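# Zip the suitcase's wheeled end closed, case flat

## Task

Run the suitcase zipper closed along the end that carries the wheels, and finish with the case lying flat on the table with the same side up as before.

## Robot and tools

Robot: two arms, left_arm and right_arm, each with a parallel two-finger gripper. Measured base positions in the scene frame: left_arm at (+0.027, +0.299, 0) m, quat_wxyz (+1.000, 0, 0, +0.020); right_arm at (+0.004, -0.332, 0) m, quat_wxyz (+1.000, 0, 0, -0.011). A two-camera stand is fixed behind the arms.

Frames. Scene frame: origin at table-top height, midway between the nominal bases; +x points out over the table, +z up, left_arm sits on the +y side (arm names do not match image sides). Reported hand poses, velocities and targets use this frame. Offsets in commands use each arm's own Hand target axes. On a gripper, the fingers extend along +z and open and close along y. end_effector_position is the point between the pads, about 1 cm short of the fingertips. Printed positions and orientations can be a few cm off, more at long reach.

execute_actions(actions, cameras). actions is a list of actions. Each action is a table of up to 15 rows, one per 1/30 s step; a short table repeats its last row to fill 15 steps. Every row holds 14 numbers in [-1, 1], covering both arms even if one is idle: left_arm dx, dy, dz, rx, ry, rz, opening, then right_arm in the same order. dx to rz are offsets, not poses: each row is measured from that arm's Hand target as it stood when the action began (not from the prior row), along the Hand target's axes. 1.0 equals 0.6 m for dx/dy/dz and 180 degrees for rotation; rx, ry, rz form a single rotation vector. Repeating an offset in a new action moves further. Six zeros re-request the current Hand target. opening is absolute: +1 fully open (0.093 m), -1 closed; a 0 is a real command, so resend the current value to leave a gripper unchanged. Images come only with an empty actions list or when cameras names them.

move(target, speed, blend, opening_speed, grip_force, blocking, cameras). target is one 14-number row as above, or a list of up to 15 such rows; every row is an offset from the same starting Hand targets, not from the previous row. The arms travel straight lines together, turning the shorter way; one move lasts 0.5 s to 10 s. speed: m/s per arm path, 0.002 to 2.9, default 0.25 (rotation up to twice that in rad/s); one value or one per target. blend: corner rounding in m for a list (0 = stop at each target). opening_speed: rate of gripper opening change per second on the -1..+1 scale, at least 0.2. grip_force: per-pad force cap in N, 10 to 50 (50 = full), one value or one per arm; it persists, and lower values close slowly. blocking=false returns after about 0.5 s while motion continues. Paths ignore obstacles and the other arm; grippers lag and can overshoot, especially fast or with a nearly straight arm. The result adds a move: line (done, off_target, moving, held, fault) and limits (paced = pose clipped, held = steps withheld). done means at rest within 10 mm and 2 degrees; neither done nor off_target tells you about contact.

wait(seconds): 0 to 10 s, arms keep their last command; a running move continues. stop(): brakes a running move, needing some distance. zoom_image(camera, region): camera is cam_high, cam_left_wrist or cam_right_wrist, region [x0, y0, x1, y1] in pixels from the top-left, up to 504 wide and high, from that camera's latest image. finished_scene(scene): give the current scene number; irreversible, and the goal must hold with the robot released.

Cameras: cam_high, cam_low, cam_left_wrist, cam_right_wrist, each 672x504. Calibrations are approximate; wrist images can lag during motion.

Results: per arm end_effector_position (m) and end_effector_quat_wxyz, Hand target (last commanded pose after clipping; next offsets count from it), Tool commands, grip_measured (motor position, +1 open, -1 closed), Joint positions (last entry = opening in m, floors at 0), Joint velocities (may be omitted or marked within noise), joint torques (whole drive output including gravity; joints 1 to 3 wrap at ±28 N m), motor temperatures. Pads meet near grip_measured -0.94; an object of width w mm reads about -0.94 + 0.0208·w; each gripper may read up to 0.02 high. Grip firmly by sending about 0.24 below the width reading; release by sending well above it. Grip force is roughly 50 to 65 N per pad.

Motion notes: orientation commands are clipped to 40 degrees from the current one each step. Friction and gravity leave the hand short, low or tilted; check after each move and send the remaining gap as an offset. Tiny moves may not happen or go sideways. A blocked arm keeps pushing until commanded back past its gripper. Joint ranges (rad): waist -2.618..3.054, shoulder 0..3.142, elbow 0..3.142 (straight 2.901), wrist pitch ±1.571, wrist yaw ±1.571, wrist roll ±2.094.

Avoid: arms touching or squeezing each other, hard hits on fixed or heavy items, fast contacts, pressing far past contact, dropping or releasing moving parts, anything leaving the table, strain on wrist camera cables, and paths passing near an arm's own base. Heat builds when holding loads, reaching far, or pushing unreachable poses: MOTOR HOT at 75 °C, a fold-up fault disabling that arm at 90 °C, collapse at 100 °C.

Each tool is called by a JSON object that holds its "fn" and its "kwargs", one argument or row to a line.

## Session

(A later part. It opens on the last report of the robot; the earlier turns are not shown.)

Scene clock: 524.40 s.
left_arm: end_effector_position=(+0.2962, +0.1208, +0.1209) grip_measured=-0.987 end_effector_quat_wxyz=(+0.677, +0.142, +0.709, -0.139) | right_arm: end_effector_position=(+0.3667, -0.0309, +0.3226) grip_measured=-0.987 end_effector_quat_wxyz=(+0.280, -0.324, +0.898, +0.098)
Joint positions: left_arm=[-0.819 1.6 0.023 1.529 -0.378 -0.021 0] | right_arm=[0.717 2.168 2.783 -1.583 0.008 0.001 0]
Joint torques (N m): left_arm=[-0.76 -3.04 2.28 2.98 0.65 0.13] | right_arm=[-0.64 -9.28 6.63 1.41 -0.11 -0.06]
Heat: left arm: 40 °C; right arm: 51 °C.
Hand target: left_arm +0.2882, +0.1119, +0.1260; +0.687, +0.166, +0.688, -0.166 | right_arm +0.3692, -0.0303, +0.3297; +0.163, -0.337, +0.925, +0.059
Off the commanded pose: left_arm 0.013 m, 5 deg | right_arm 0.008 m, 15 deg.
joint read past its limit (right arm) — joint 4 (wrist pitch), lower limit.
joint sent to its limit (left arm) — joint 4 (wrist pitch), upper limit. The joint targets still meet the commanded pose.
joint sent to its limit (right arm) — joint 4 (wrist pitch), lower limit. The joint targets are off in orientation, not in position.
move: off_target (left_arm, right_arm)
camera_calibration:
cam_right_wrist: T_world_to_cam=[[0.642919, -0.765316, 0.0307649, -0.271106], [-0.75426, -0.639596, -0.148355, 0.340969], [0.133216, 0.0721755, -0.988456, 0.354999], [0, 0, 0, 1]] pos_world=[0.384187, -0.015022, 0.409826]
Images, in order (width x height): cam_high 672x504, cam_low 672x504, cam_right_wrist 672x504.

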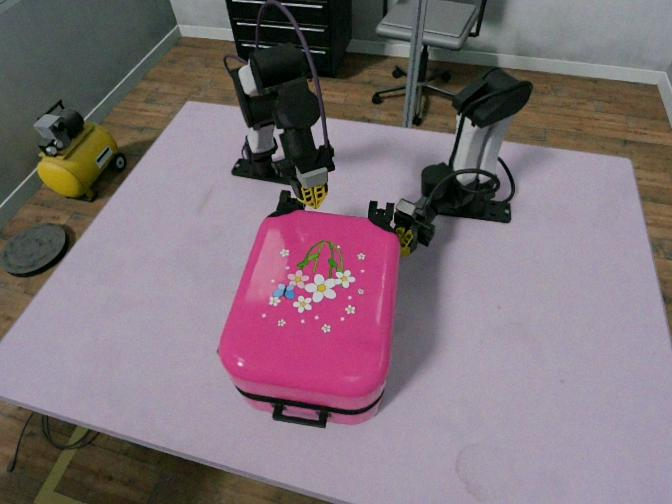

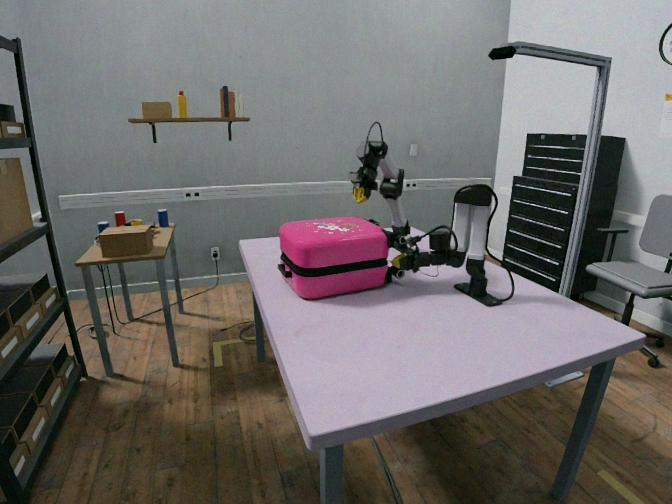

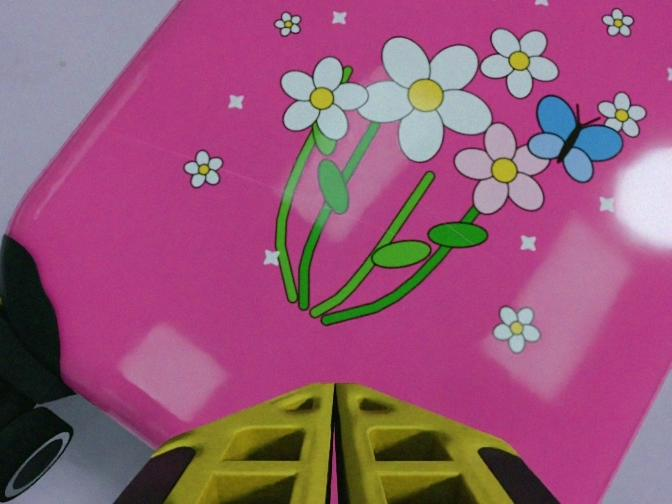

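{"fn": "move", "kwargs": {
  "target": [0,0,0,0,0,0,-1,0.037,0,0.1017,0,0,0,-1],
  "speed": 0.05,
  "cameras": ["cam_right_wrist","cam_low"]
}}

{"fn": "zoom_image", "kwargs": {
  "camera": "cam_low",
  "region": [260, 150, 460, 300]
}}

Scene clock: 534.57 s.
left_arm: end_effector_position=(+0.2962, +0.1208, +0.1209) grip_measured=-0.987 end_effector_quat_wxyz=(+0.677, +0.142, +0.709, -0.139) | right_arm: end_effector_position=(+0.3669, -0.0305, +0.2696) grip_measured=-0.987 end_effector_quat_wxyz=(+0.206, -0.331, +0.918, +0.071)
Joint positions: left_arm=[-0.819 1.6 0.023 1.529 -0.378 -0.021 0] | right_arm=[0.717 2.195 2.648 -1.583 0.007 0.001 0]
Joint torques (N m): left_arm=[-1.01 -2.99 2.41 2.98 0.67 0.15] | right_arm=[-0.66 -9.61 4.23 1.16 -0.12 -0.09]
Motor temperatures (°C): left_arm=[21 25 25 39 20 19 21] | right_arm=[19 22 36 49 18 19 21]
Heat: left arm: 39 °C; right arm: 49 °C.
Hand target: left_arm +0.2882, +0.1119, +0.1260; +0.687, +0.166, +0.688, -0.166 | right_arm +0.3692, -0.0303, +0.2649; +0.163, -0.337, +0.925, +0.059
Off the commanded pose: left_arm 0.013 m, 5 deg | right_arm 0.005 m, 5 deg.
joint read past its limit (right arm) — joint 4 (wrist pitch), lower limit.
joint sent to its limit (left arm) — joint 4 (wrist pitch), upper limit. The joint targets still meet the commanded pose.
joint sent to its limit (right arm) — joint 4 (wrist pitch), lower limit. The joint targets are off in orientation, not in position.
move: off_target (left_arm, right_arm)
camera_calibration:
cam_right_wrist: T_world_to_cam=[[0.647478, -0.76155, 0.0285179, -0.270236], [-0.762041, -0.647386, 0.0135912, 0.292488], [0.0081117, -0.0305318, -0.999501, 0.348307], [0, 0, 0, 1]] pos_world=[0.395034, -0.00581127, 0.351864]
Images, in order (width x height): cam_low 672x504, cam_right_wrist 672x504.

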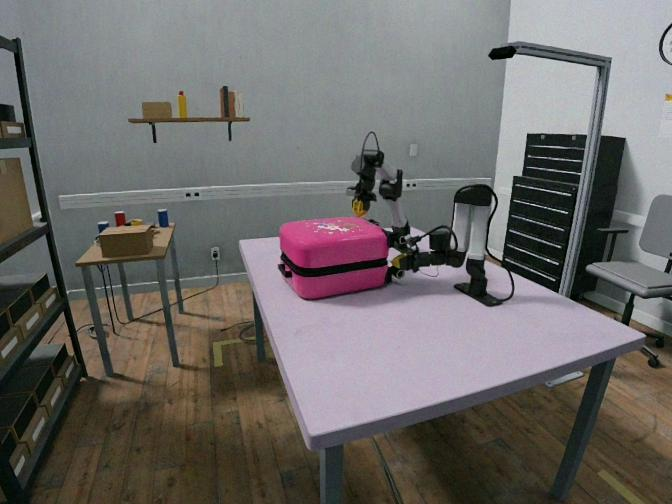

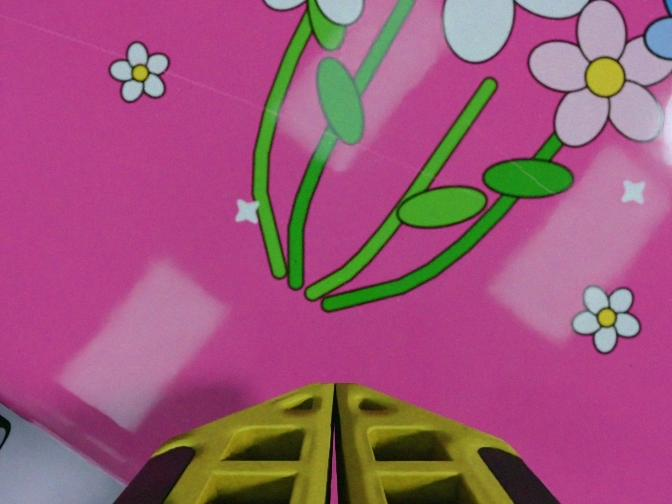

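Scaled by 2.520 from the camera's 672x504 image, which has a finer 960x720 frame.

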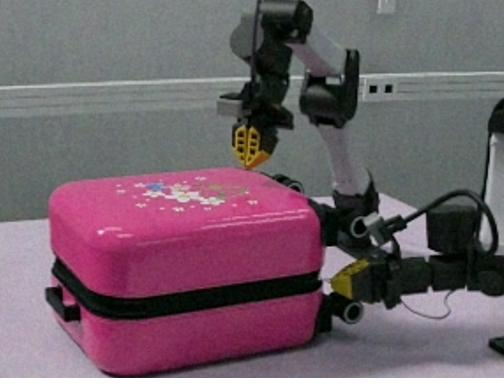

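{"fn": "move", "kwargs": {
  "target": [0,0,0,0,0,0,-1,0.02,0,0.055,0,0,0,-1],
  "speed": 0.03,
  "cameras": ["cam_right_wrist"]
}}

{"fn": "zoom_image", "kwargs": {
  "camera": "cam_right_wrist",
  "region": [200, 250, 480, 460]
}}

Scene clock: 540.30 s.
left_arm: end_effector_position=(+0.2962, +0.1207, +0.1209) grip_measured=-0.987 end_effector_quat_wxyz=(+0.677, +0.143, +0.709, -0.139) | right_arm: end_effector_position=(+0.3641, -0.0363, +0.2369) grip_measured=-0.987 end_effector_quat_wxyz=(+0.160, -0.333, +0.928, +0.053)
Joint positions: left_arm=[-0.819 1.6 0.023 1.529 -0.377 -0.021 0] | right_arm=[0.711 2.192 2.527 -1.567 0.008 -0.001 0]
Joint torques (N m): left_arm=[-0.98 -2.91 2.36 3 0.63 0.12] | right_arm=[-0.2 -10.02 2.76 1.35 -0.13 -0.09]
Heat: left arm: 39 °C; right arm: 47 °C.
Hand target: left_arm +0.2883, +0.1119, +0.1260; +0.687, +0.166, +0.688, -0.166 | right_arm +0.3694, -0.0303, +0.2297; +0.164, -0.337, +0.925, +0.059
Off the commanded pose: left_arm 0.013 m, 5 deg | right_arm 0.011 m, 1 deg.
joint sent to its limit (left arm) — joint 4 (wrist pitch), upper limit. The joint targets still meet the commanded pose.
move: off_target (left_arm, right_arm)
camera_calibration:
cam_right_wrist: T_world_to_cam=[[0.646071, -0.762731, 0.028869, -0.27158], [-0.760143, -0.639535, 0.114797, 0.2627], [-0.0690962, -0.0961114, -0.992969, 0.339569], [0, 0, 0, 1]] pos_world=[0.398613, -0.00650035, 0.314865]
Images, in order (width x height): cam_right_wrist 672x504.

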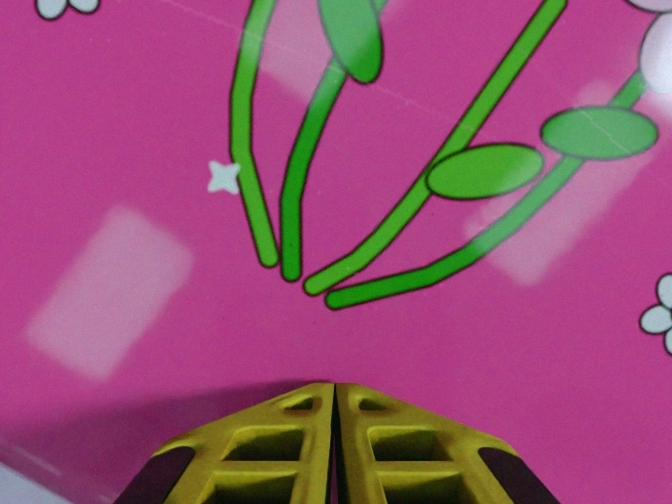

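Scaled by 1.800 from the camera's 672x504 image, which has a finer 960x720 frame.

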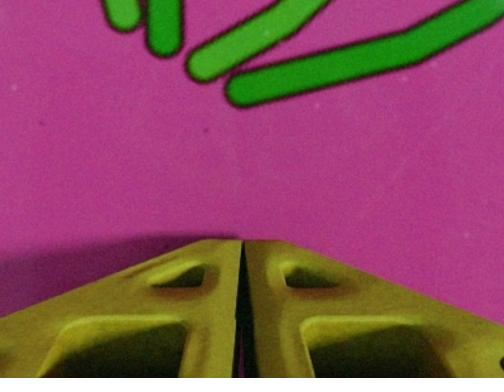

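{"fn": "move", "kwargs": {
  "target": [0,0,0,0,0,0,-1,0.023,0,0.063,0,0,0,-1],
  "speed": 0.03,
  "cameras": ["cam_right_wrist","cam_left_wrist"]
}}

Scene clock: 545.13 s.
left_arm: end_effector_position=(+0.2962, +0.1207, +0.1209) grip_measured=-0.987 end_effector_quat_wxyz=(+0.677, +0.143, +0.709, -0.139) | right_arm: end_effector_position=(+0.3637, -0.0366, +0.2362) grip_measured=-0.987 end_effector_quat_wxyz=(+0.210, -0.329, +0.918, +0.071)
Joint positions: left_arm=[-0.819 1.6 0.023 1.529 -0.377 -0.021 0] | right_arm=[0.711 1.999 2.172 -1.297 0.008 -0.001 0]
Joint torques (N m): left_arm=[-0.94 -3.04 2.32 3 0.66 0.1] | right_arm=[-0.29 -3.32 1.4 1.35 -0.13 -0.11]
Heat: left arm: 40 °C; right arm: 47 °C.
Hand target: left_arm +0.2883, +0.1119, +0.1260; +0.687, +0.166, +0.688, -0.166 | right_arm +0.3694, -0.0304, +0.1896; +0.164, -0.337, +0.925, +0.059
Off the commanded pose: left_arm 0.013 m, 5 deg | right_arm 0.047 m, 6 deg.
joint sent to its limit (left arm) — joint 4 (wrist pitch), upper limit. The joint targets still meet the commanded pose.
move: off_target (left_arm, right_arm)
camera_calibration:
cam_left_wrist: T_world_to_cam=[[-0.38454, -0.923026, -0.0123499, 0.227857], [-0.425816, 0.189237, -0.884799, 0.248891], [0.81903, -0.334982, -0.465809, -0.0583552], [0, 0, 0, 1]] pos_world=[0.241397, 0.143671, 0.19585]
cam_right_wrist: T_world_to_cam=[[0.643634, -0.764738, 0.0301791, -0.271042], [-0.765211, -0.643735, 0.00753871, 0.289293], [0.0136622, -0.0279456, -0.999516, 0.312819], [0, 0, 0, 1]] pos_world=[0.391549, -0.0123064, 0.318666]
Images, in order (width x height): cam_left_wrist 672x504, cam_right_wrist 672x504.

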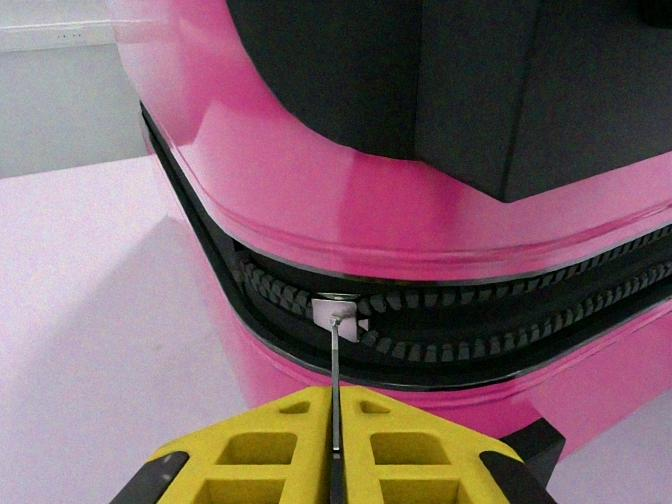

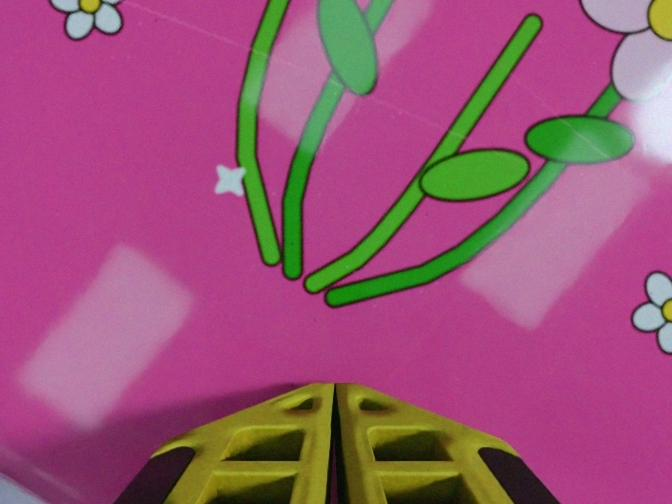

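{"fn": "move", "kwargs": {
  "target": [0,0,0,0,0,0,-1,0.02,0,0.055,0,0,0,-1],
  "speed": 0.03
}}

{"fn": "move", "kwargs": {
  "target": [-0.01,-0.063,-0.02,0,0,0,-1,0,0,0,0,0,0,-1],
  "speed": 0.05,
  "cameras": ["cam_high","cam_left_wrist"]
}}

{"fn": "zoom_image", "kwargs": {
  "camera": "cam_left_wrist",
  "region": [230, 220, 430, 400]
}}

Scene clock: 554.30 s.
left_arm: end_effector_position=(+0.2962, +0.1207, +0.1209) grip_measured=-0.987 end_effector_quat_wxyz=(+0.677, +0.143, +0.709, -0.139) | right_arm: end_effector_position=(+0.3631, -0.0371, +0.2307) grip_measured=-0.987 end_effector_quat_wxyz=(+0.241, -0.326, +0.910, +0.083)
Joint positions: left_arm=[-0.819 1.6 0.023 1.529 -0.377 -0.021 0] | right_arm=[0.711 1.899 1.974 -1.13 0.008 -0.001 0]
Joint torques (N m): left_arm=[-0.88 -3.07 2.29 3.01 0.65 0.13] | right_arm=[-0.23 1.18 0.09 1.43 -0.13 -0.1]
Heat: left arm: 40 °C; right arm: 47 °C.
Hand target: left_arm +0.2883, +0.1119, +0.1260; +0.687, +0.166, +0.688, -0.166 | right_arm +0.3694, -0.0304, +0.1544; +0.163, -0.337, +0.925, +0.059
Off the commanded pose: left_arm 0.013 m, 5 deg | right_arm 0.077 m, 10 deg.
joint sent to its limit (left arm) — joint 4 (wrist pitch), upper limit. The joint targets still meet the commanded pose.
move: off_target (left_arm, right_arm)

Scene clock: 555.57 s.
left_arm: end_effector_position=(+0.2688, +0.0983, +0.1202) grip_measured=-0.987 end_effector_quat_wxyz=(+0.678, +0.151, +0.707, -0.133) | right_arm: end_effector_position=(+0.3745, -0.0302, +0.2336) grip_measured=-0.987 end_effector_quat_wxyz=(+0.264, -0.322, +0.905, +0.088)
Joint positions: left_arm=[-1.038 1.6 0.023 1.522 -0.594 -0.015 0] | right_arm=[0.709 1.909 1.974 -1.071 0.013 -0.001 0]
Joint torques (N m): left_arm=[-2.95 -3.25 3.92 2.94 0.36 0.07] | right_arm=[-0.13 0.81 1.83 0.86 -0.18 -0.08]
Heat: left arm: 40 °C; right arm: 46 °C.
Hand target: left_arm +0.2603, +0.0837, +0.1319; +0.687, +0.166, +0.688, -0.166 | right_arm +0.3694, -0.0304, +0.1544; +0.164, -0.337, +0.925, +0.059
Off the commanded pose: left_arm 0.021 m, 5 deg | right_arm 0.079 m, 12 deg.
move: off_target (left_arm, right_arm)
camera_calibration:
cam_left_wrist: T_world_to_cam=[[-0.387052, -0.921484, -0.0325271, 0.199638], [-0.419162, 0.207263, -0.883938, 0.237171], [0.821276, -0.328496, -0.466472, -0.0449393], [0, 0, 0, 1]] pos_world=[0.213591, 0.120044, 0.195175]
Images, in order (width x height): cam_high 672x504, cam_left_wrist 672x504.

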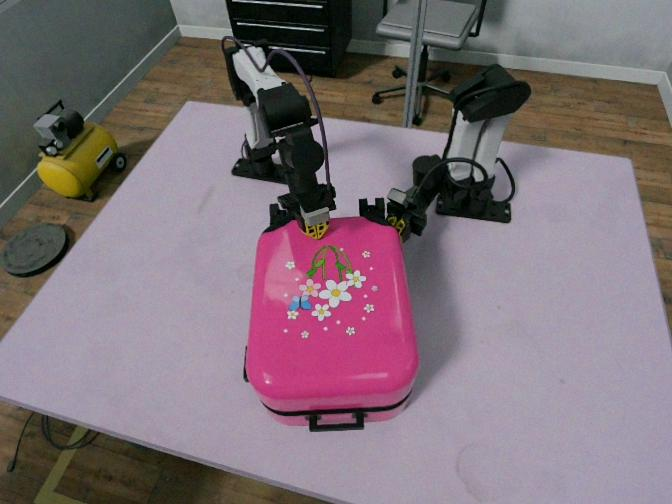

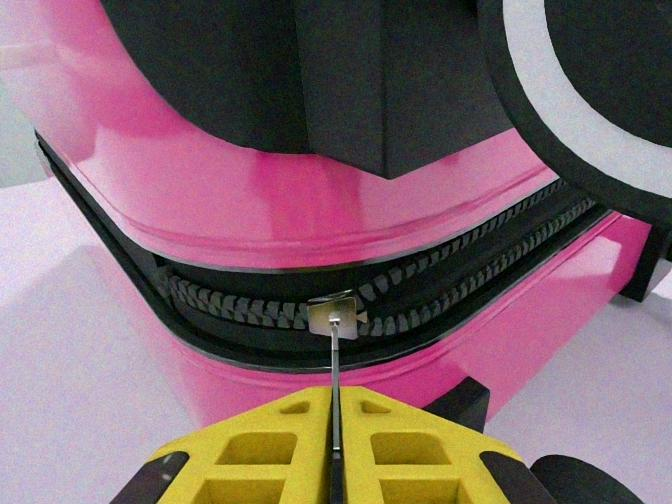

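Scaled by 2.520 from the camera's 672x504 image, which has a finer 960x720 frame.

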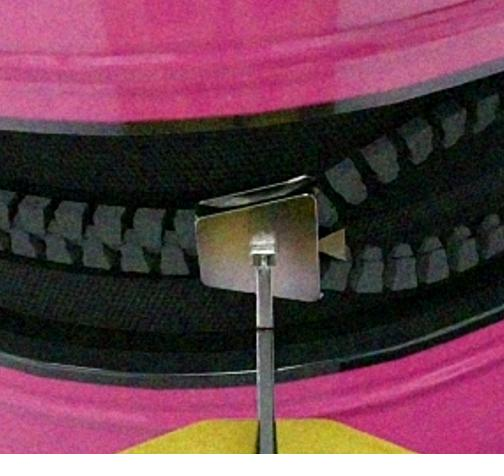

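{"fn": "move", "kwargs": {
  "target": [0,-0.05,0.006,-0.05,0,0,-1,0,0,0,0,0,0,-1],
  "speed": 0.05,
  "cameras": ["cam_high","cam_left_wrist"]
}}

Scene clock: 564.93 s.
left_arm: end_effector_position=(+0.2558, +0.0795, +0.1192) grip_measured=-0.987 end_effector_quat_wxyz=(+0.690, +0.104, +0.714, -0.066) | right_arm: end_effector_position=(+0.3799, -0.0298, +0.2340) grip_measured=-0.987 end_effector_quat_wxyz=(+0.271, -0.319, +0.904, +0.084)
Joint positions: left_arm=[-1.263 1.697 0.141 1.483 -0.981 -0.012 0] | right_arm=[0.706 1.917 1.981 -1.059 0.024 -0.001 0]
Joint torques (N m): left_arm=[-3.25 -2.81 6.69 2.68 0.4 0.05] | right_arm=[0.18 0.27 1.72 0.74 -0.28 -0.07]
Heat: left arm: 41 °C; right arm: 45 °C.
Hand target: left_arm +0.2498, +0.0554, +0.1318; +0.698, +0.112, +0.699, -0.111 | right_arm +0.3694, -0.0304, +0.1545; +0.164, -0.337, +0.925, +0.059
Off the commanded pose: left_arm 0.028 m, 6 deg | right_arm 0.080 m, 13 deg.
move: off_target (left_arm, right_arm)
camera_calibration:
cam_left_wrist: T_world_to_cam=[[-0.233436, -0.970242, -0.0643267, 0.14556], [-0.435448, 0.163459, -0.885249, 0.242601], [0.869421, -0.178638, -0.460648, -0.06582], [0, 0, 0, 1]] pos_world=[0.196845, 0.0898155, 0.193806]
Images, in order (width x height): cam_high 672x504, cam_left_wrist 672x504.

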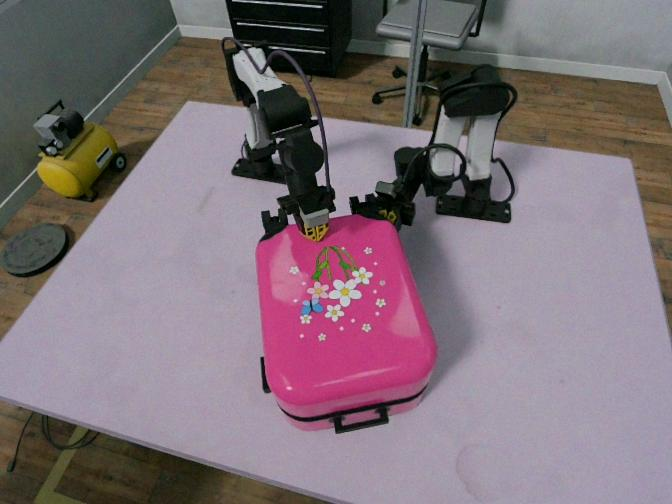

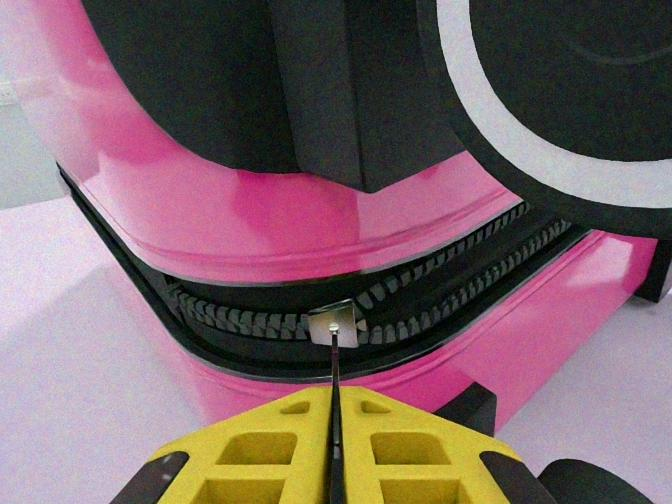

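{"fn": "move", "kwargs": {
  "target": [
    [0.007,0.043,-0.007,0,0,0,-1,-0.079,-0.003,-0.281,0,0,0,-1],
    [0.007,0.043,-0.007,0,0,0,-1,0.29,-0.036,-0.365,0.121,-0.382,0.085,-1],
    [0.007,0.043,-0.007,0,0,0,-1,0.29,-0.036,-0.365,0.121,-0.382,0.085,1]
  ],
  "speed": 0.15,
  "blend": [0.03,0,0],
  "cameras": ["cam_high","cam_right_wrist","cam_left_wrist"]
}}

Scene clock: 593.67 s.
left_arm: end_effector_position=(+0.2551, +0.0774, +0.1195) grip_measured=-0.987 end_effector_quat_wxyz=(+0.687, +0.124, +0.710, -0.095) | right_arm: end_effector_position=(+0.2010, -0.1997, +0.2958) grip_measured=+1.000 end_effector_quat_wxyz=(+0.694, -0.103, +0.708, +0.085)
Joint positions: left_arm=[-1.233 1.686 0.11 1.514 -0.883 -0.012 0] | right_arm=[1.216 0.435 0.509 -0.113 0.929 0.008 0.093]
Joint torques (N m): left_arm=[-0.13 -4.42 1.95 2.91 0.11 -0.03] | right_arm=[0.42 1.05 5.46 2.03 0.1 -0.06]
Motor temperatures (°C): left_arm=[21 24 26 41 20 19 21] | right_arm=[19 22 30 43 17 19 20]
Heat: left arm: 41 °C; right arm: 43 °C.
Hand target: left_arm +0.2539, +0.0811, +0.1278; +0.698, +0.111, +0.699, -0.111 | right_arm +0.2006, -0.2003, +0.3006; +0.701, -0.092, +0.701, +0.092
Off the commanded pose: left_arm 0.009 m, 3 deg | right_arm 0.005 m, 2 deg.
joint sent to its limit (left arm) — joint 4 (wrist pitch), upper limit. The joint targets still meet the commanded pose.
move: off_target (left_arm)
camera_calibration:
cam_left_wrist: T_world_to_cam=[[-0.299402, -0.952765, -0.0509642, 0.157311], [-0.425369, 0.181102, -0.886715, 0.239157], [0.85406, -0.243806, -0.459499, -0.0565659], [0, 0, 0, 1]] pos_world=[0.19714, 0.0927772, 0.194089]
cam_right_wrist: T_world_to_cam=[[0.248579, -0.96757, 0.0449197, -0.258203], [-0.434495, -0.152834, -0.887613, 0.355723], [0.865692, 0.201124, -0.458395, 0.0845028], [0, 0, 0, 1]] pos_world=[0.14559, -0.212459, 0.366078]
Images, in order (width x height): cam_high 672x504, cam_left_wrist 672x504, cam_right_wrist 672x504.

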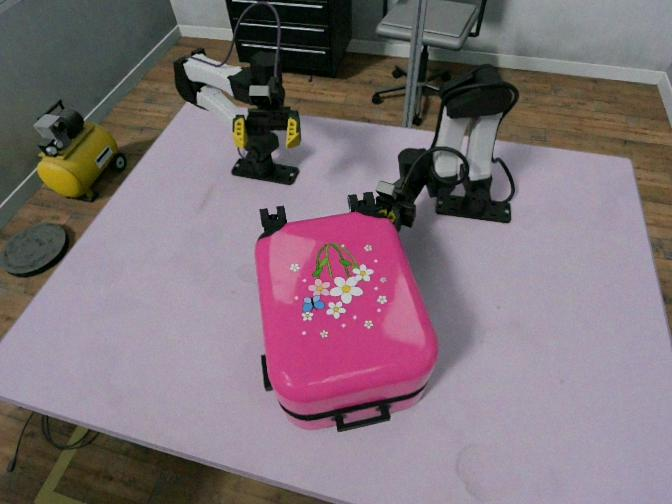

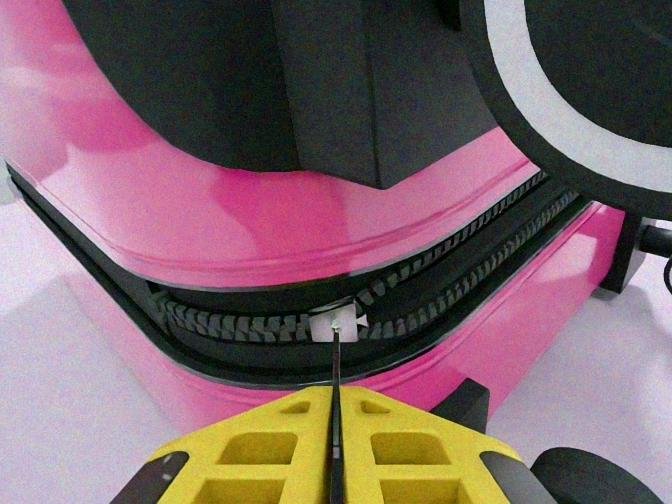

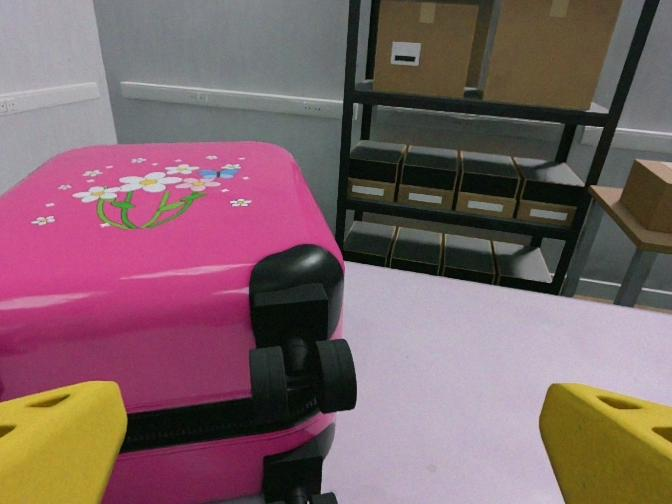

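{"fn": "move", "kwargs": {
  "target": [0,0,0,0,0,0,-1,0.15,0.023,0.082,0,0,0,1],
  "speed": 0.15,
  "cameras": ["cam_right_wrist"]
}}

Scene clock: 608.57 s.
left_arm: end_effector_position=(+0.2551, +0.0774, +0.1195) grip_measured=-0.987 end_effector_quat_wxyz=(+0.687, +0.124, +0.710, -0.095) | right_arm: end_effector_position=(+0.2437, -0.1748, +0.2061) grip_measured=+1.000 end_effector_quat_wxyz=(+0.693, -0.098, +0.709, +0.083)
Joint positions: left_arm=[-1.233 1.686 0.11 1.514 -0.883 -0.012 0] | right_arm=[0.999 0.731 0.181 0.516 0.72 0.005 0.093]
Joint torques (N m): left_arm=[-0.08 -4.37 1.91 2.9 0.13 -0.04] | right_arm=[-0.76 0.39 5.59 2.18 -0.11 -0.05]
Heat: left arm: 43 °C; right arm: 47 °C.
Hand target: left_arm +0.2539, +0.0811, +0.1278; +0.698, +0.111, +0.699, -0.111 | right_arm +0.2445, -0.1741, +0.2104; +0.701, -0.093, +0.701, +0.092
Off the commanded pose: left_arm 0.009 m, 3 deg | right_arm 0.005 m, 2 deg.
joint sent to its limit (left arm) — joint 4 (wrist pitch), upper limit. The joint targets still meet the commanded pose.
move: off_target (left_arm)
camera_calibration:
cam_right_wrist: T_world_to_cam=[[0.239835, -0.970036, 0.0388549, -0.237808], [-0.439115, -0.144089, -0.886801, 0.300926], [0.865828, 0.195624, -0.460515, 0.000796424], [0, 0, 0, 1]] pos_world=[0.188486, -0.187477, 0.276469]
Images, in order (width x height): cam_right_wrist 672x504.

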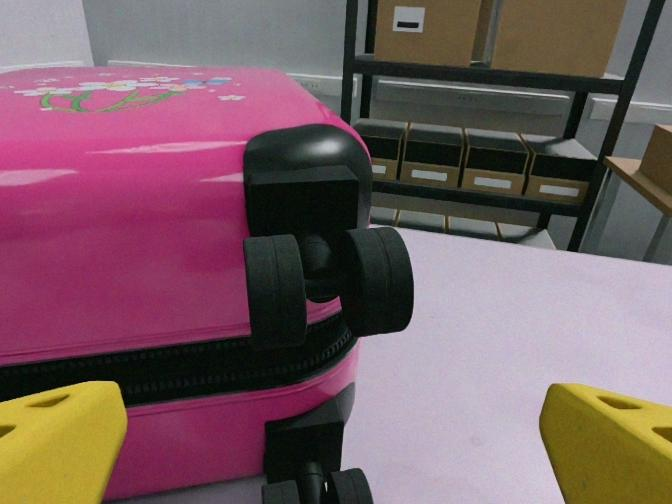

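{"fn": "move", "kwargs": {
  "target": [
    [0,0,0,0,0,0,-1,0.026,0.002,0.140,0,0,0,1],
    [0,0,0,0,0,0,-1,0.026,0.002,0.140,0,0,0,-0.15]
  ],
  "speed": 0.1,
  "cameras": ["cam_right_wrist","cam_left_wrist"]
}}

Scene clock: 617.03 s.
left_arm: end_effector_position=(+0.2550, +0.0769, +0.1195) grip_measured=-0.988 end_effector_quat_wxyz=(+0.687, +0.125, +0.710, -0.096) | right_arm: end_effector_position=(+0.3184, -0.1546, +0.1756) grip_measured=-0.072 end_effector_quat_wxyz=(+0.681, -0.104, +0.720, +0.082)
Joint positions: left_arm=[-1.233 1.686 0.11 1.514 -0.88 -0.012 0] | right_arm=[0.741 1.301 0.279 0.957 0.456 0.005 0.042]
Joint torques (N m): left_arm=[-0.14 -4.41 1.91 2.9 0.11 0] | right_arm=[-0.8 -2.67 7.64 2.26 -0.07 -0.04]
Motor temperatures (°C): left_arm=[20 24 25 43 19 19 21] | right_arm=[19 21 30 49 17 19 20]
Heat: left arm: 43 °C; right arm: 49 °C.
Hand target: left_arm +0.2538, +0.0811, +0.1277; +0.698, +0.111, +0.699, -0.111 | right_arm +0.3253, -0.1513, +0.1950; +0.701, -0.092, +0.701, +0.092
Off the commanded pose: left_arm 0.009 m, 3 deg | right_arm 0.021 m, 4 deg.
joint sent to its limit (left arm) — joint 4 (wrist pitch), upper limit. The joint targets still meet the commanded pose.
move: off_target (left_arm, right_arm); target 2's new opening was sent with right_arm's hand 0.021 m and 4 deg from that target
camera_calibration:
cam_left_wrist: T_world_to_cam=[[-0.302306, -0.951851, -0.0509023, 0.157473], [-0.42493, 0.182373, -0.886665, 0.238957], [0.853256, -0.246414, -0.459603, -0.056137], [0, 0, 0, 1]] pos_world=[0.197044, 0.0924789, 0.194089]
cam_right_wrist: T_world_to_cam=[[0.247455, -0.967799, 0.0461734, -0.238317], [-0.464402, -0.160297, -0.870997, 0.312351], [0.850351, 0.194089, -0.489114, -0.0721139], [0, 0, 0, 1]] pos_world=[0.265351, -0.166578, 0.247788]
Images, in order (width x height): cam_left_wrist 672x504, cam_right_wrist 672x504.

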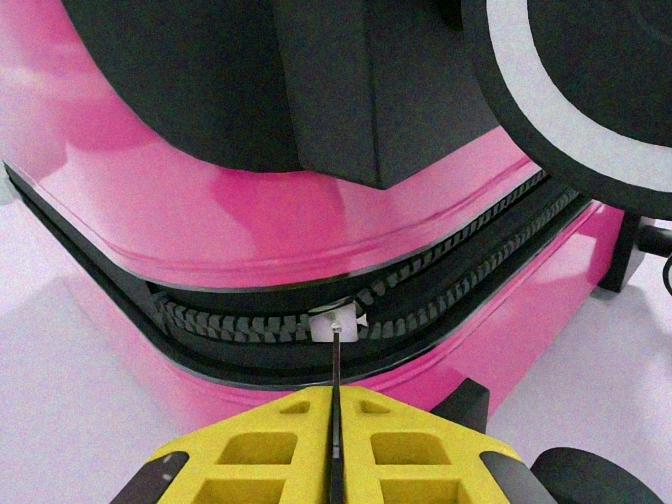

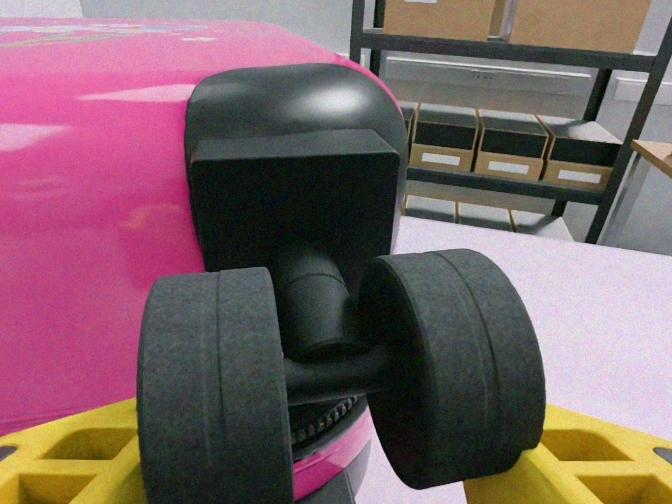

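{"fn": "move", "kwargs": {
  "target": [0,-0.08,0,0,0,0,-1,0,0,0,0,0,0,-0.15],
  "speed": 0.05,
  "cameras": ["cam_left_wrist","cam_high"]
}}

Scene clock: 637.03 s.
left_arm: end_effector_position=(+0.2495, +0.0686, +0.1176) grip_measured=-0.988 end_effector_quat_wxyz=(+0.694, +0.088, +0.713, -0.051) | right_arm: end_effector_position=(+0.3189, -0.1552, +0.1757) grip_measured=-0.054 end_effector_quat_wxyz=(+0.681, -0.103, +0.720, +0.082)
Joint positions: left_arm=[-1.329 1.762 0.197 1.496 -1.091 -0.011 0] | right_arm=[0.738 1.301 0.279 0.958 0.454 0.005 0.043]
Joint torques (N m): left_arm=[-4.22 -3.12 6.57 2.53 0.72 0.07] | right_arm=[-0.58 -2.59 7.61 2.27 -0.05 -0.04]
Heat: left arm: 44 °C; right arm: 48 °C.
Hand target: left_arm +0.2390, +0.0356, +0.1277; +0.698, +0.111, +0.699, -0.111 | right_arm +0.3253, -0.1513, +0.1949; +0.701, -0.092, +0.701, +0.092
Off the commanded pose: left_arm 0.036 m, 8 deg | right_arm 0.021 m, 4 deg.
move: off_target (left_arm, right_arm)
camera_calibration:
cam_left_wrist: T_world_to_cam=[[-0.190783, -0.979455, -0.0653415, 0.123492], [-0.434489, 0.143946, -0.8891, 0.241769], [0.880239, -0.141235, -0.453025, -0.069151], [0, 0, 0, 1]] pos_world=[0.189476, 0.076387, 0.191699]
Images, in order (width x height): cam_high 672x504, cam_left_wrist 672x504.

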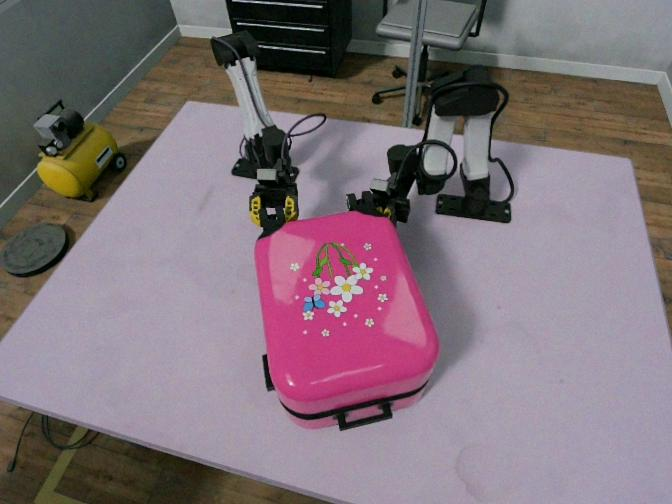

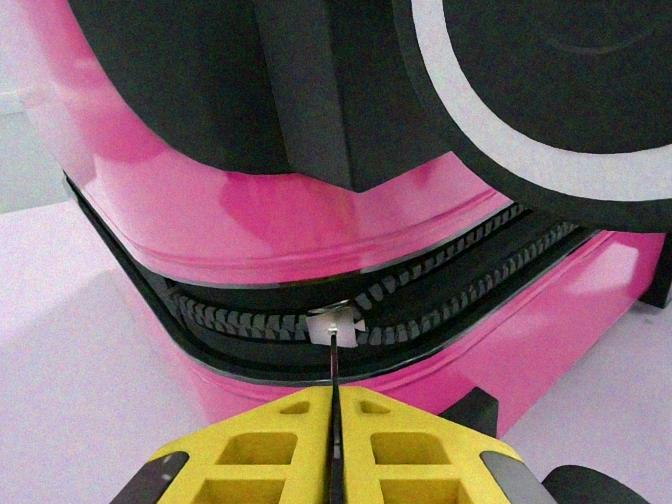

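{"fn": "move", "kwargs": {
  "target": [0,-0.08,0.03,-0.06,0,0,-1,0,0,0,0,0,0,-0.15],
  "speed": 0.05,
  "cameras": ["cam_left_wrist","cam_high"]
}}

Scene clock: 645.73 s.
left_arm: end_effector_position=(+0.2503, +0.0371, +0.1170) grip_measured=-0.988 end_effector_quat_wxyz=(+0.700, +0.015, +0.712, +0.054) | right_arm: end_effector_position=(+0.3197, -0.1567, +0.1746) grip_measured=-0.054 end_effector_quat_wxyz=(+0.680, -0.103, +0.721, +0.080)
Joint positions: left_arm=[-1.411 1.918 0.485 1.328 -1.426 -0.005 0] | right_arm=[0.733 1.301 0.279 0.953 0.452 0.006 0.043]
Joint torques (N m): left_arm=[-4.74 -5.38 9.14 2.22 1.1 -0.1] | right_arm=[-0.06 -2.67 7.57 2.3 -0.01 -0.05]
Heat: left arm: 43 °C; right arm: 48 °C.
Hand target: left_arm +0.2412, -0.0157, +0.1277; +0.705, +0.045, +0.706, -0.045 | right_arm +0.3253, -0.1513, +0.1950; +0.701, -0.092, +0.701, +0.092
Off the commanded pose: left_arm 0.055 m, 12 deg | right_arm 0.022 m, 4 deg.
move: off_target (left_arm, right_arm)
camera_calibration:
cam_left_wrist: T_world_to_cam=[[0.0607256, -0.991614, -0.114076, 0.0360402], [-0.444252, 0.0754926, -0.892716, 0.251533], [0.893841, 0.104889, -0.435942, -0.0890549], [0, 0, 0, 1]] pos_world=[0.189157, 0.02609, 0.189836]
Images, in order (width x height): cam_high 672x504, cam_left_wrist 672x504.

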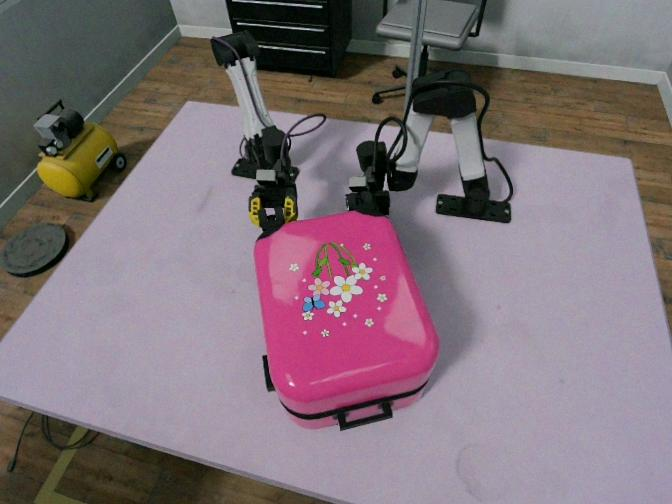

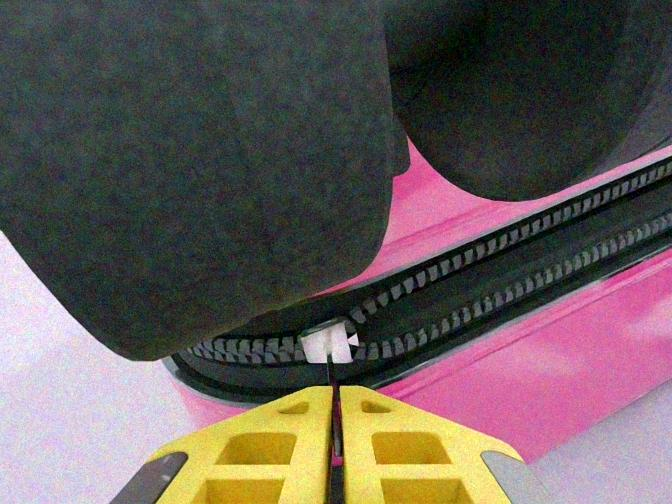

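{"fn": "move", "kwargs": {
  "target": [0,-0.09,0.04,-0.07,0,0,-1,0,0,0,0,0,0,-0.15],
  "speed": 0.05,
  "cameras": ["cam_left_wrist","cam_high"]
}}

Scene clock: 653.53 s.
left_arm: end_effector_position=(+0.2754, -0.0287, +0.1190) grip_measured=-0.988 end_effector_quat_wxyz=(+0.698, -0.043, +0.707, +0.107) | right_arm: end_effector_position=(+0.3206, -0.1590, +0.1702) grip_measured=-0.054 end_effector_quat_wxyz=(+0.673, -0.096, +0.728, +0.081)
Joint positions: left_arm=[-1.385 2.119 0.904 1.069 -1.557 -0.055 0] | right_arm=[0.726 1.301 0.279 0.933 0.452 0.028 0.043]
Joint torques (N m): left_arm=[-5.83 -6.78 10.99 1.93 0.45 -0.17] | right_arm=[0.59 -2.93 7.61 2.45 0 -0.24]
Heat: left arm: 42 °C; right arm: 49 °C.
Hand target: left_arm +0.2581, -0.0722, +0.1277; +0.706, -0.033, +0.707, +0.033 | right_arm +0.3253, -0.1513, +0.1950; +0.701, -0.092, +0.701, +0.092
Off the commanded pose: left_arm 0.048 m, 9 deg | right_arm 0.026 m, 5 deg.
move: off_target (left_arm, right_arm)
camera_calibration:
cam_left_wrist: T_world_to_cam=[[0.21615, -0.970466, -0.107124, -0.0735948], [-0.437767, 0.00174156, -0.899087, 0.266248], [0.872719, 0.241233, -0.424462, -0.0953695], [0, 0, 0, 1]] pos_world=[0.215693, -0.0488787, 0.191016]
Images, in order (width x height): cam_high 672x504, cam_left_wrist 672x504.

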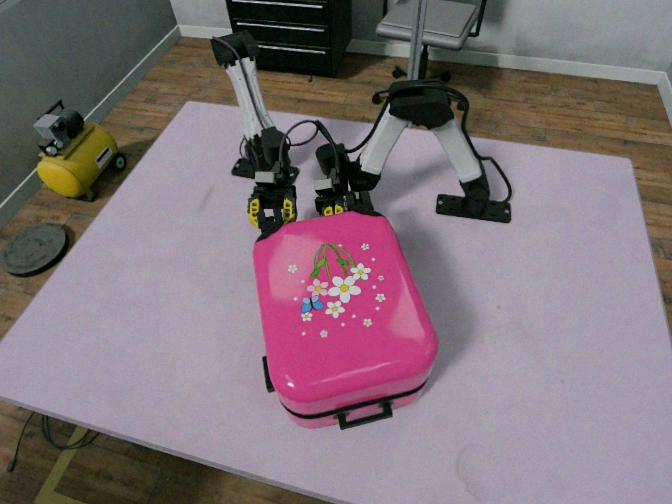

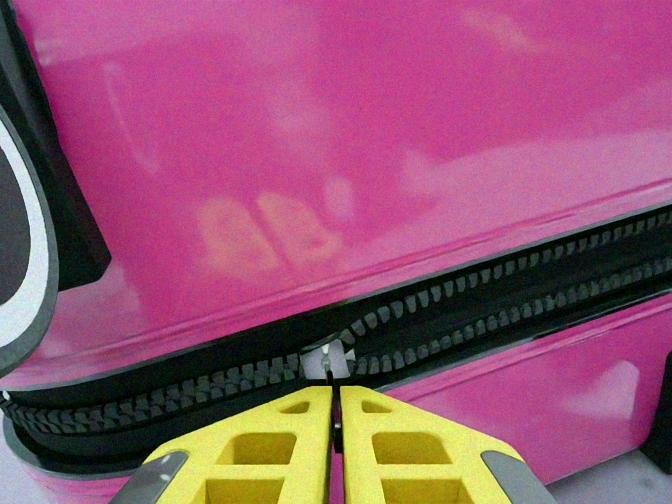

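{"fn": "move", "kwargs": {
  "target": [
    [0,0.07,0.035,0,0,0,-1,0,0,0,0,0,0,0.5],
    [0,0.07,0.035,0,0,0,-1,0,0,-0.15,0,0,0,0.5],
    [0,0.07,0.035,0,0,0,-1,-0.3,0,-0.15,0,0.1,0,0.5],
    [0,0.07,0.035,0,0,0,-1,-0.27,0.117,0.143,-0.121,0.382,-0.085,-1]
  ],
  "speed": 0.15,
  "blend": [0,0.02,0.03,0],
  "cameras": ["cam_left_wrist","cam_high","cam_low"]
}}

Scene clock: 677.67 s.
left_arm: end_effector_position=(+0.2726, -0.0258, +0.1209) grip_measured=-0.988 end_effector_quat_wxyz=(+0.701, -0.027, +0.710, +0.059) | right_arm: end_effector_position=(+0.3854, -0.0627, +0.3473) grip_measured=-0.987 end_effector_quat_wxyz=(+0.316, -0.317, +0.889, +0.099)
Joint positions: left_arm=[-1.389 2.078 0.818 1.166 -1.471 -0.047 0] | right_arm=[0.626 2.149 2.836 -1.584 -0.026 -0.073 0]
Joint torques (N m): left_arm=[0.08 -9.22 4.11 2.2 0.37 -0.03] | right_arm=[-0.73 -8.77 6.54 1.66 -0.14 -0.08]
Heat: left arm: 40 °C; right arm: 49 °C.
Hand target: left_arm +0.2751, -0.0285, +0.1276; +0.706, -0.032, +0.707, +0.033 | right_arm +0.3901, -0.0612, +0.3568; +0.163, -0.337, +0.925, +0.059
Off the commanded pose: left_arm 0.008 m, 3 deg | right_arm 0.011 m, 19 deg.
elbow stopped short (right arm): the move would have taken joint 3 (elbow) straighter than the controller allows.
joint read past its limit (right arm) — joint 4 (wrist pitch), lower limit.
move: off_target (left_arm, right_arm); target 4's new opening was sent with right_arm's hand 0.011 m and 19 deg from that target
camera_calibration:
cam_left_wrist: T_world_to_cam=[[0.128881, -0.989751, -0.0615051, -0.052167], [-0.437386, -0.00107194, -0.899273, 0.266621], [0.88999, 0.142801, -0.433041, -0.0990279], [0, 0, 0, 1]] pos_world=[0.211473, -0.0372053, 0.193673]
Images, in order (width x height): cam_high 672x504, cam_low 672x504, cam_left_wrist 672x504.

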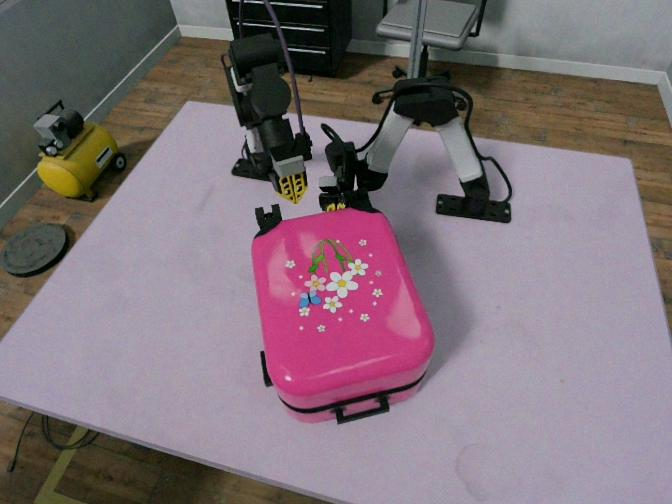

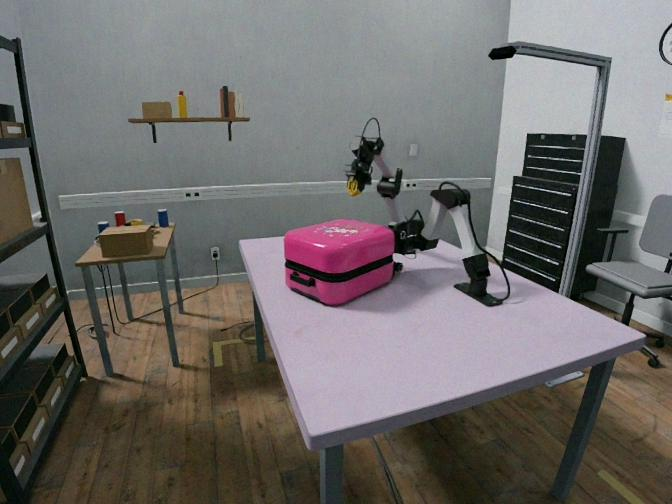

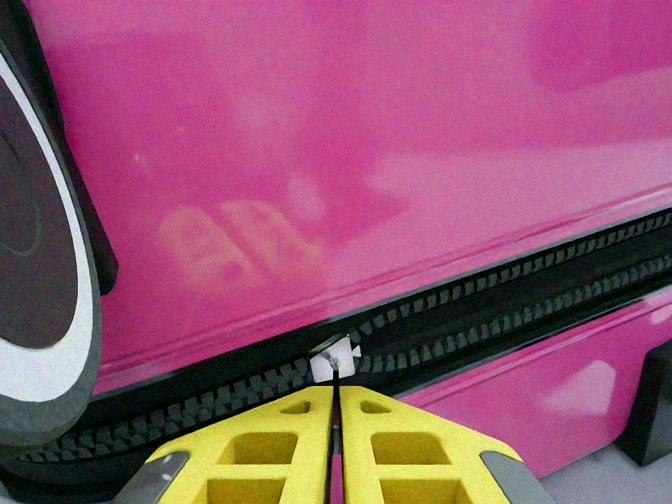

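{"fn": "move", "kwargs": {
  "target": [0,0,0,0,0,0,-1,0.114,0,0.32,0,0,0,-1],
  "speed": 0.08
}}

{"fn": "move", "kwargs": {
  "target": [0,-0.12,0.05,-0.05,0,0,-1,0,0,0,0,0,0,-1],
  "speed": 0.06,
  "cameras": ["cam_left_wrist","cam_high"]
}}

Scene clock: 688.40 s.
left_arm: end_effector_position=(+0.2726, -0.0259, +0.1209) grip_measured=-0.988 end_effector_quat_wxyz=(+0.701, -0.027, +0.710, +0.059) | right_arm: end_effector_position=(+0.3867, -0.0606, +0.2307) grip_measured=-0.987 end_effector_quat_wxyz=(+0.249, -0.329, +0.907, +0.083)
Joint positions: left_arm=[-1.389 2.078 0.818 1.167 -1.471 -0.047 0] | right_arm=[0.626 1.903 1.972 -1.109 -0.032 -0.083 0]
Joint torques (N m): left_arm=[0.1 -9.2 4.07 2.18 0.34 -0.05] | right_arm=[-0.66 0.81 0.23 1.26 -0.07 -0.08]
Motor temperatures (°C): left_arm=[21 30 28 39 20 19 21] | right_arm=[19 24 32 47 17 19 21]
Heat: left arm: 39 °C; right arm: 47 °C.
Hand target: left_arm +0.2751, -0.0285, +0.1276; +0.706, -0.032, +0.707, +0.033 | right_arm +0.3912, -0.0603, +0.1530; +0.163, -0.337, +0.925, +0.059
Off the commanded pose: left_arm 0.008 m, 3 deg | right_arm 0.078 m, 10 deg.
move: off_target (left_arm, right_arm)

Scene clock: 690.33 s.
left_arm: end_effector_position=(+0.3160, -0.0799, +0.1216) grip_measured=-0.988 end_effector_quat_wxyz=(+0.697, -0.080, +0.703, +0.116) | right_arm: end_effector_position=(+0.4120, -0.0616, +0.2360) grip_measured=-0.987 end_effector_quat_wxyz=(+0.288, -0.314, +0.902, +0.069)
Joint positions: left_arm=[-1.321 2.304 1.248 1.001 -1.559 -0.003 0] | right_arm=[0.609 1.923 1.982 -1.028 0.009 -0.085 0]
Joint torques (N m): left_arm=[-2.13 -8.65 10.11 1.82 0.1 -0.12] | right_arm=[0.7 -0.25 1.85 0.49 -0.46 -0.04]
Heat: left arm: 39 °C; right arm: 46 °C.
Hand target: left_arm +0.3116, -0.0975, +0.1275; +0.701, -0.088, +0.702, +0.088 | right_arm +0.3913, -0.0604, +0.1530; +0.163, -0.337, +0.925, +0.059
Off the commanded pose: left_arm 0.019 m, 3 deg | right_arm 0.086 m, 15 deg.
move: off_target (left_arm, right_arm)
camera_calibration:
cam_left_wrist: T_world_to_cam=[[0.28074, -0.957371, -0.0680155, -0.155839], [-0.426025, -0.0607989, -0.902666, 0.278214], [0.860051, 0.282391, -0.424933, -0.110048], [0, 0, 0, 1]] pos_world=[0.256923, -0.101204, 0.193772]
Images, in order (width x height): cam_high 672x504, cam_left_wrist 672x504.

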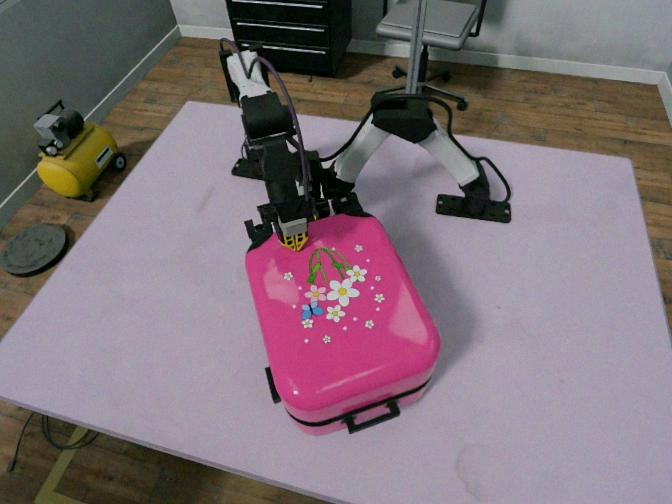

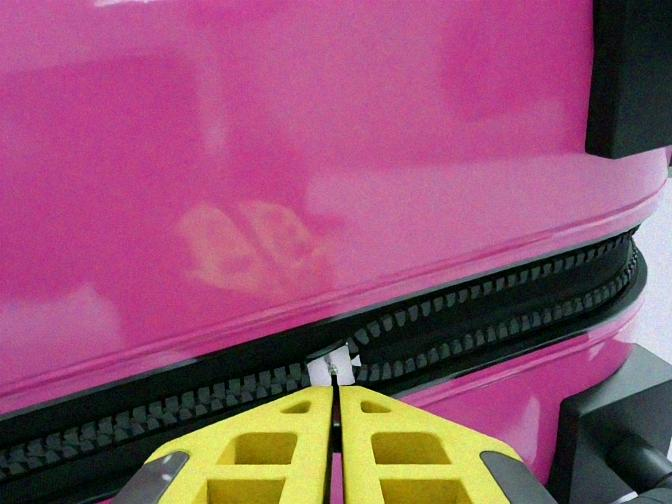

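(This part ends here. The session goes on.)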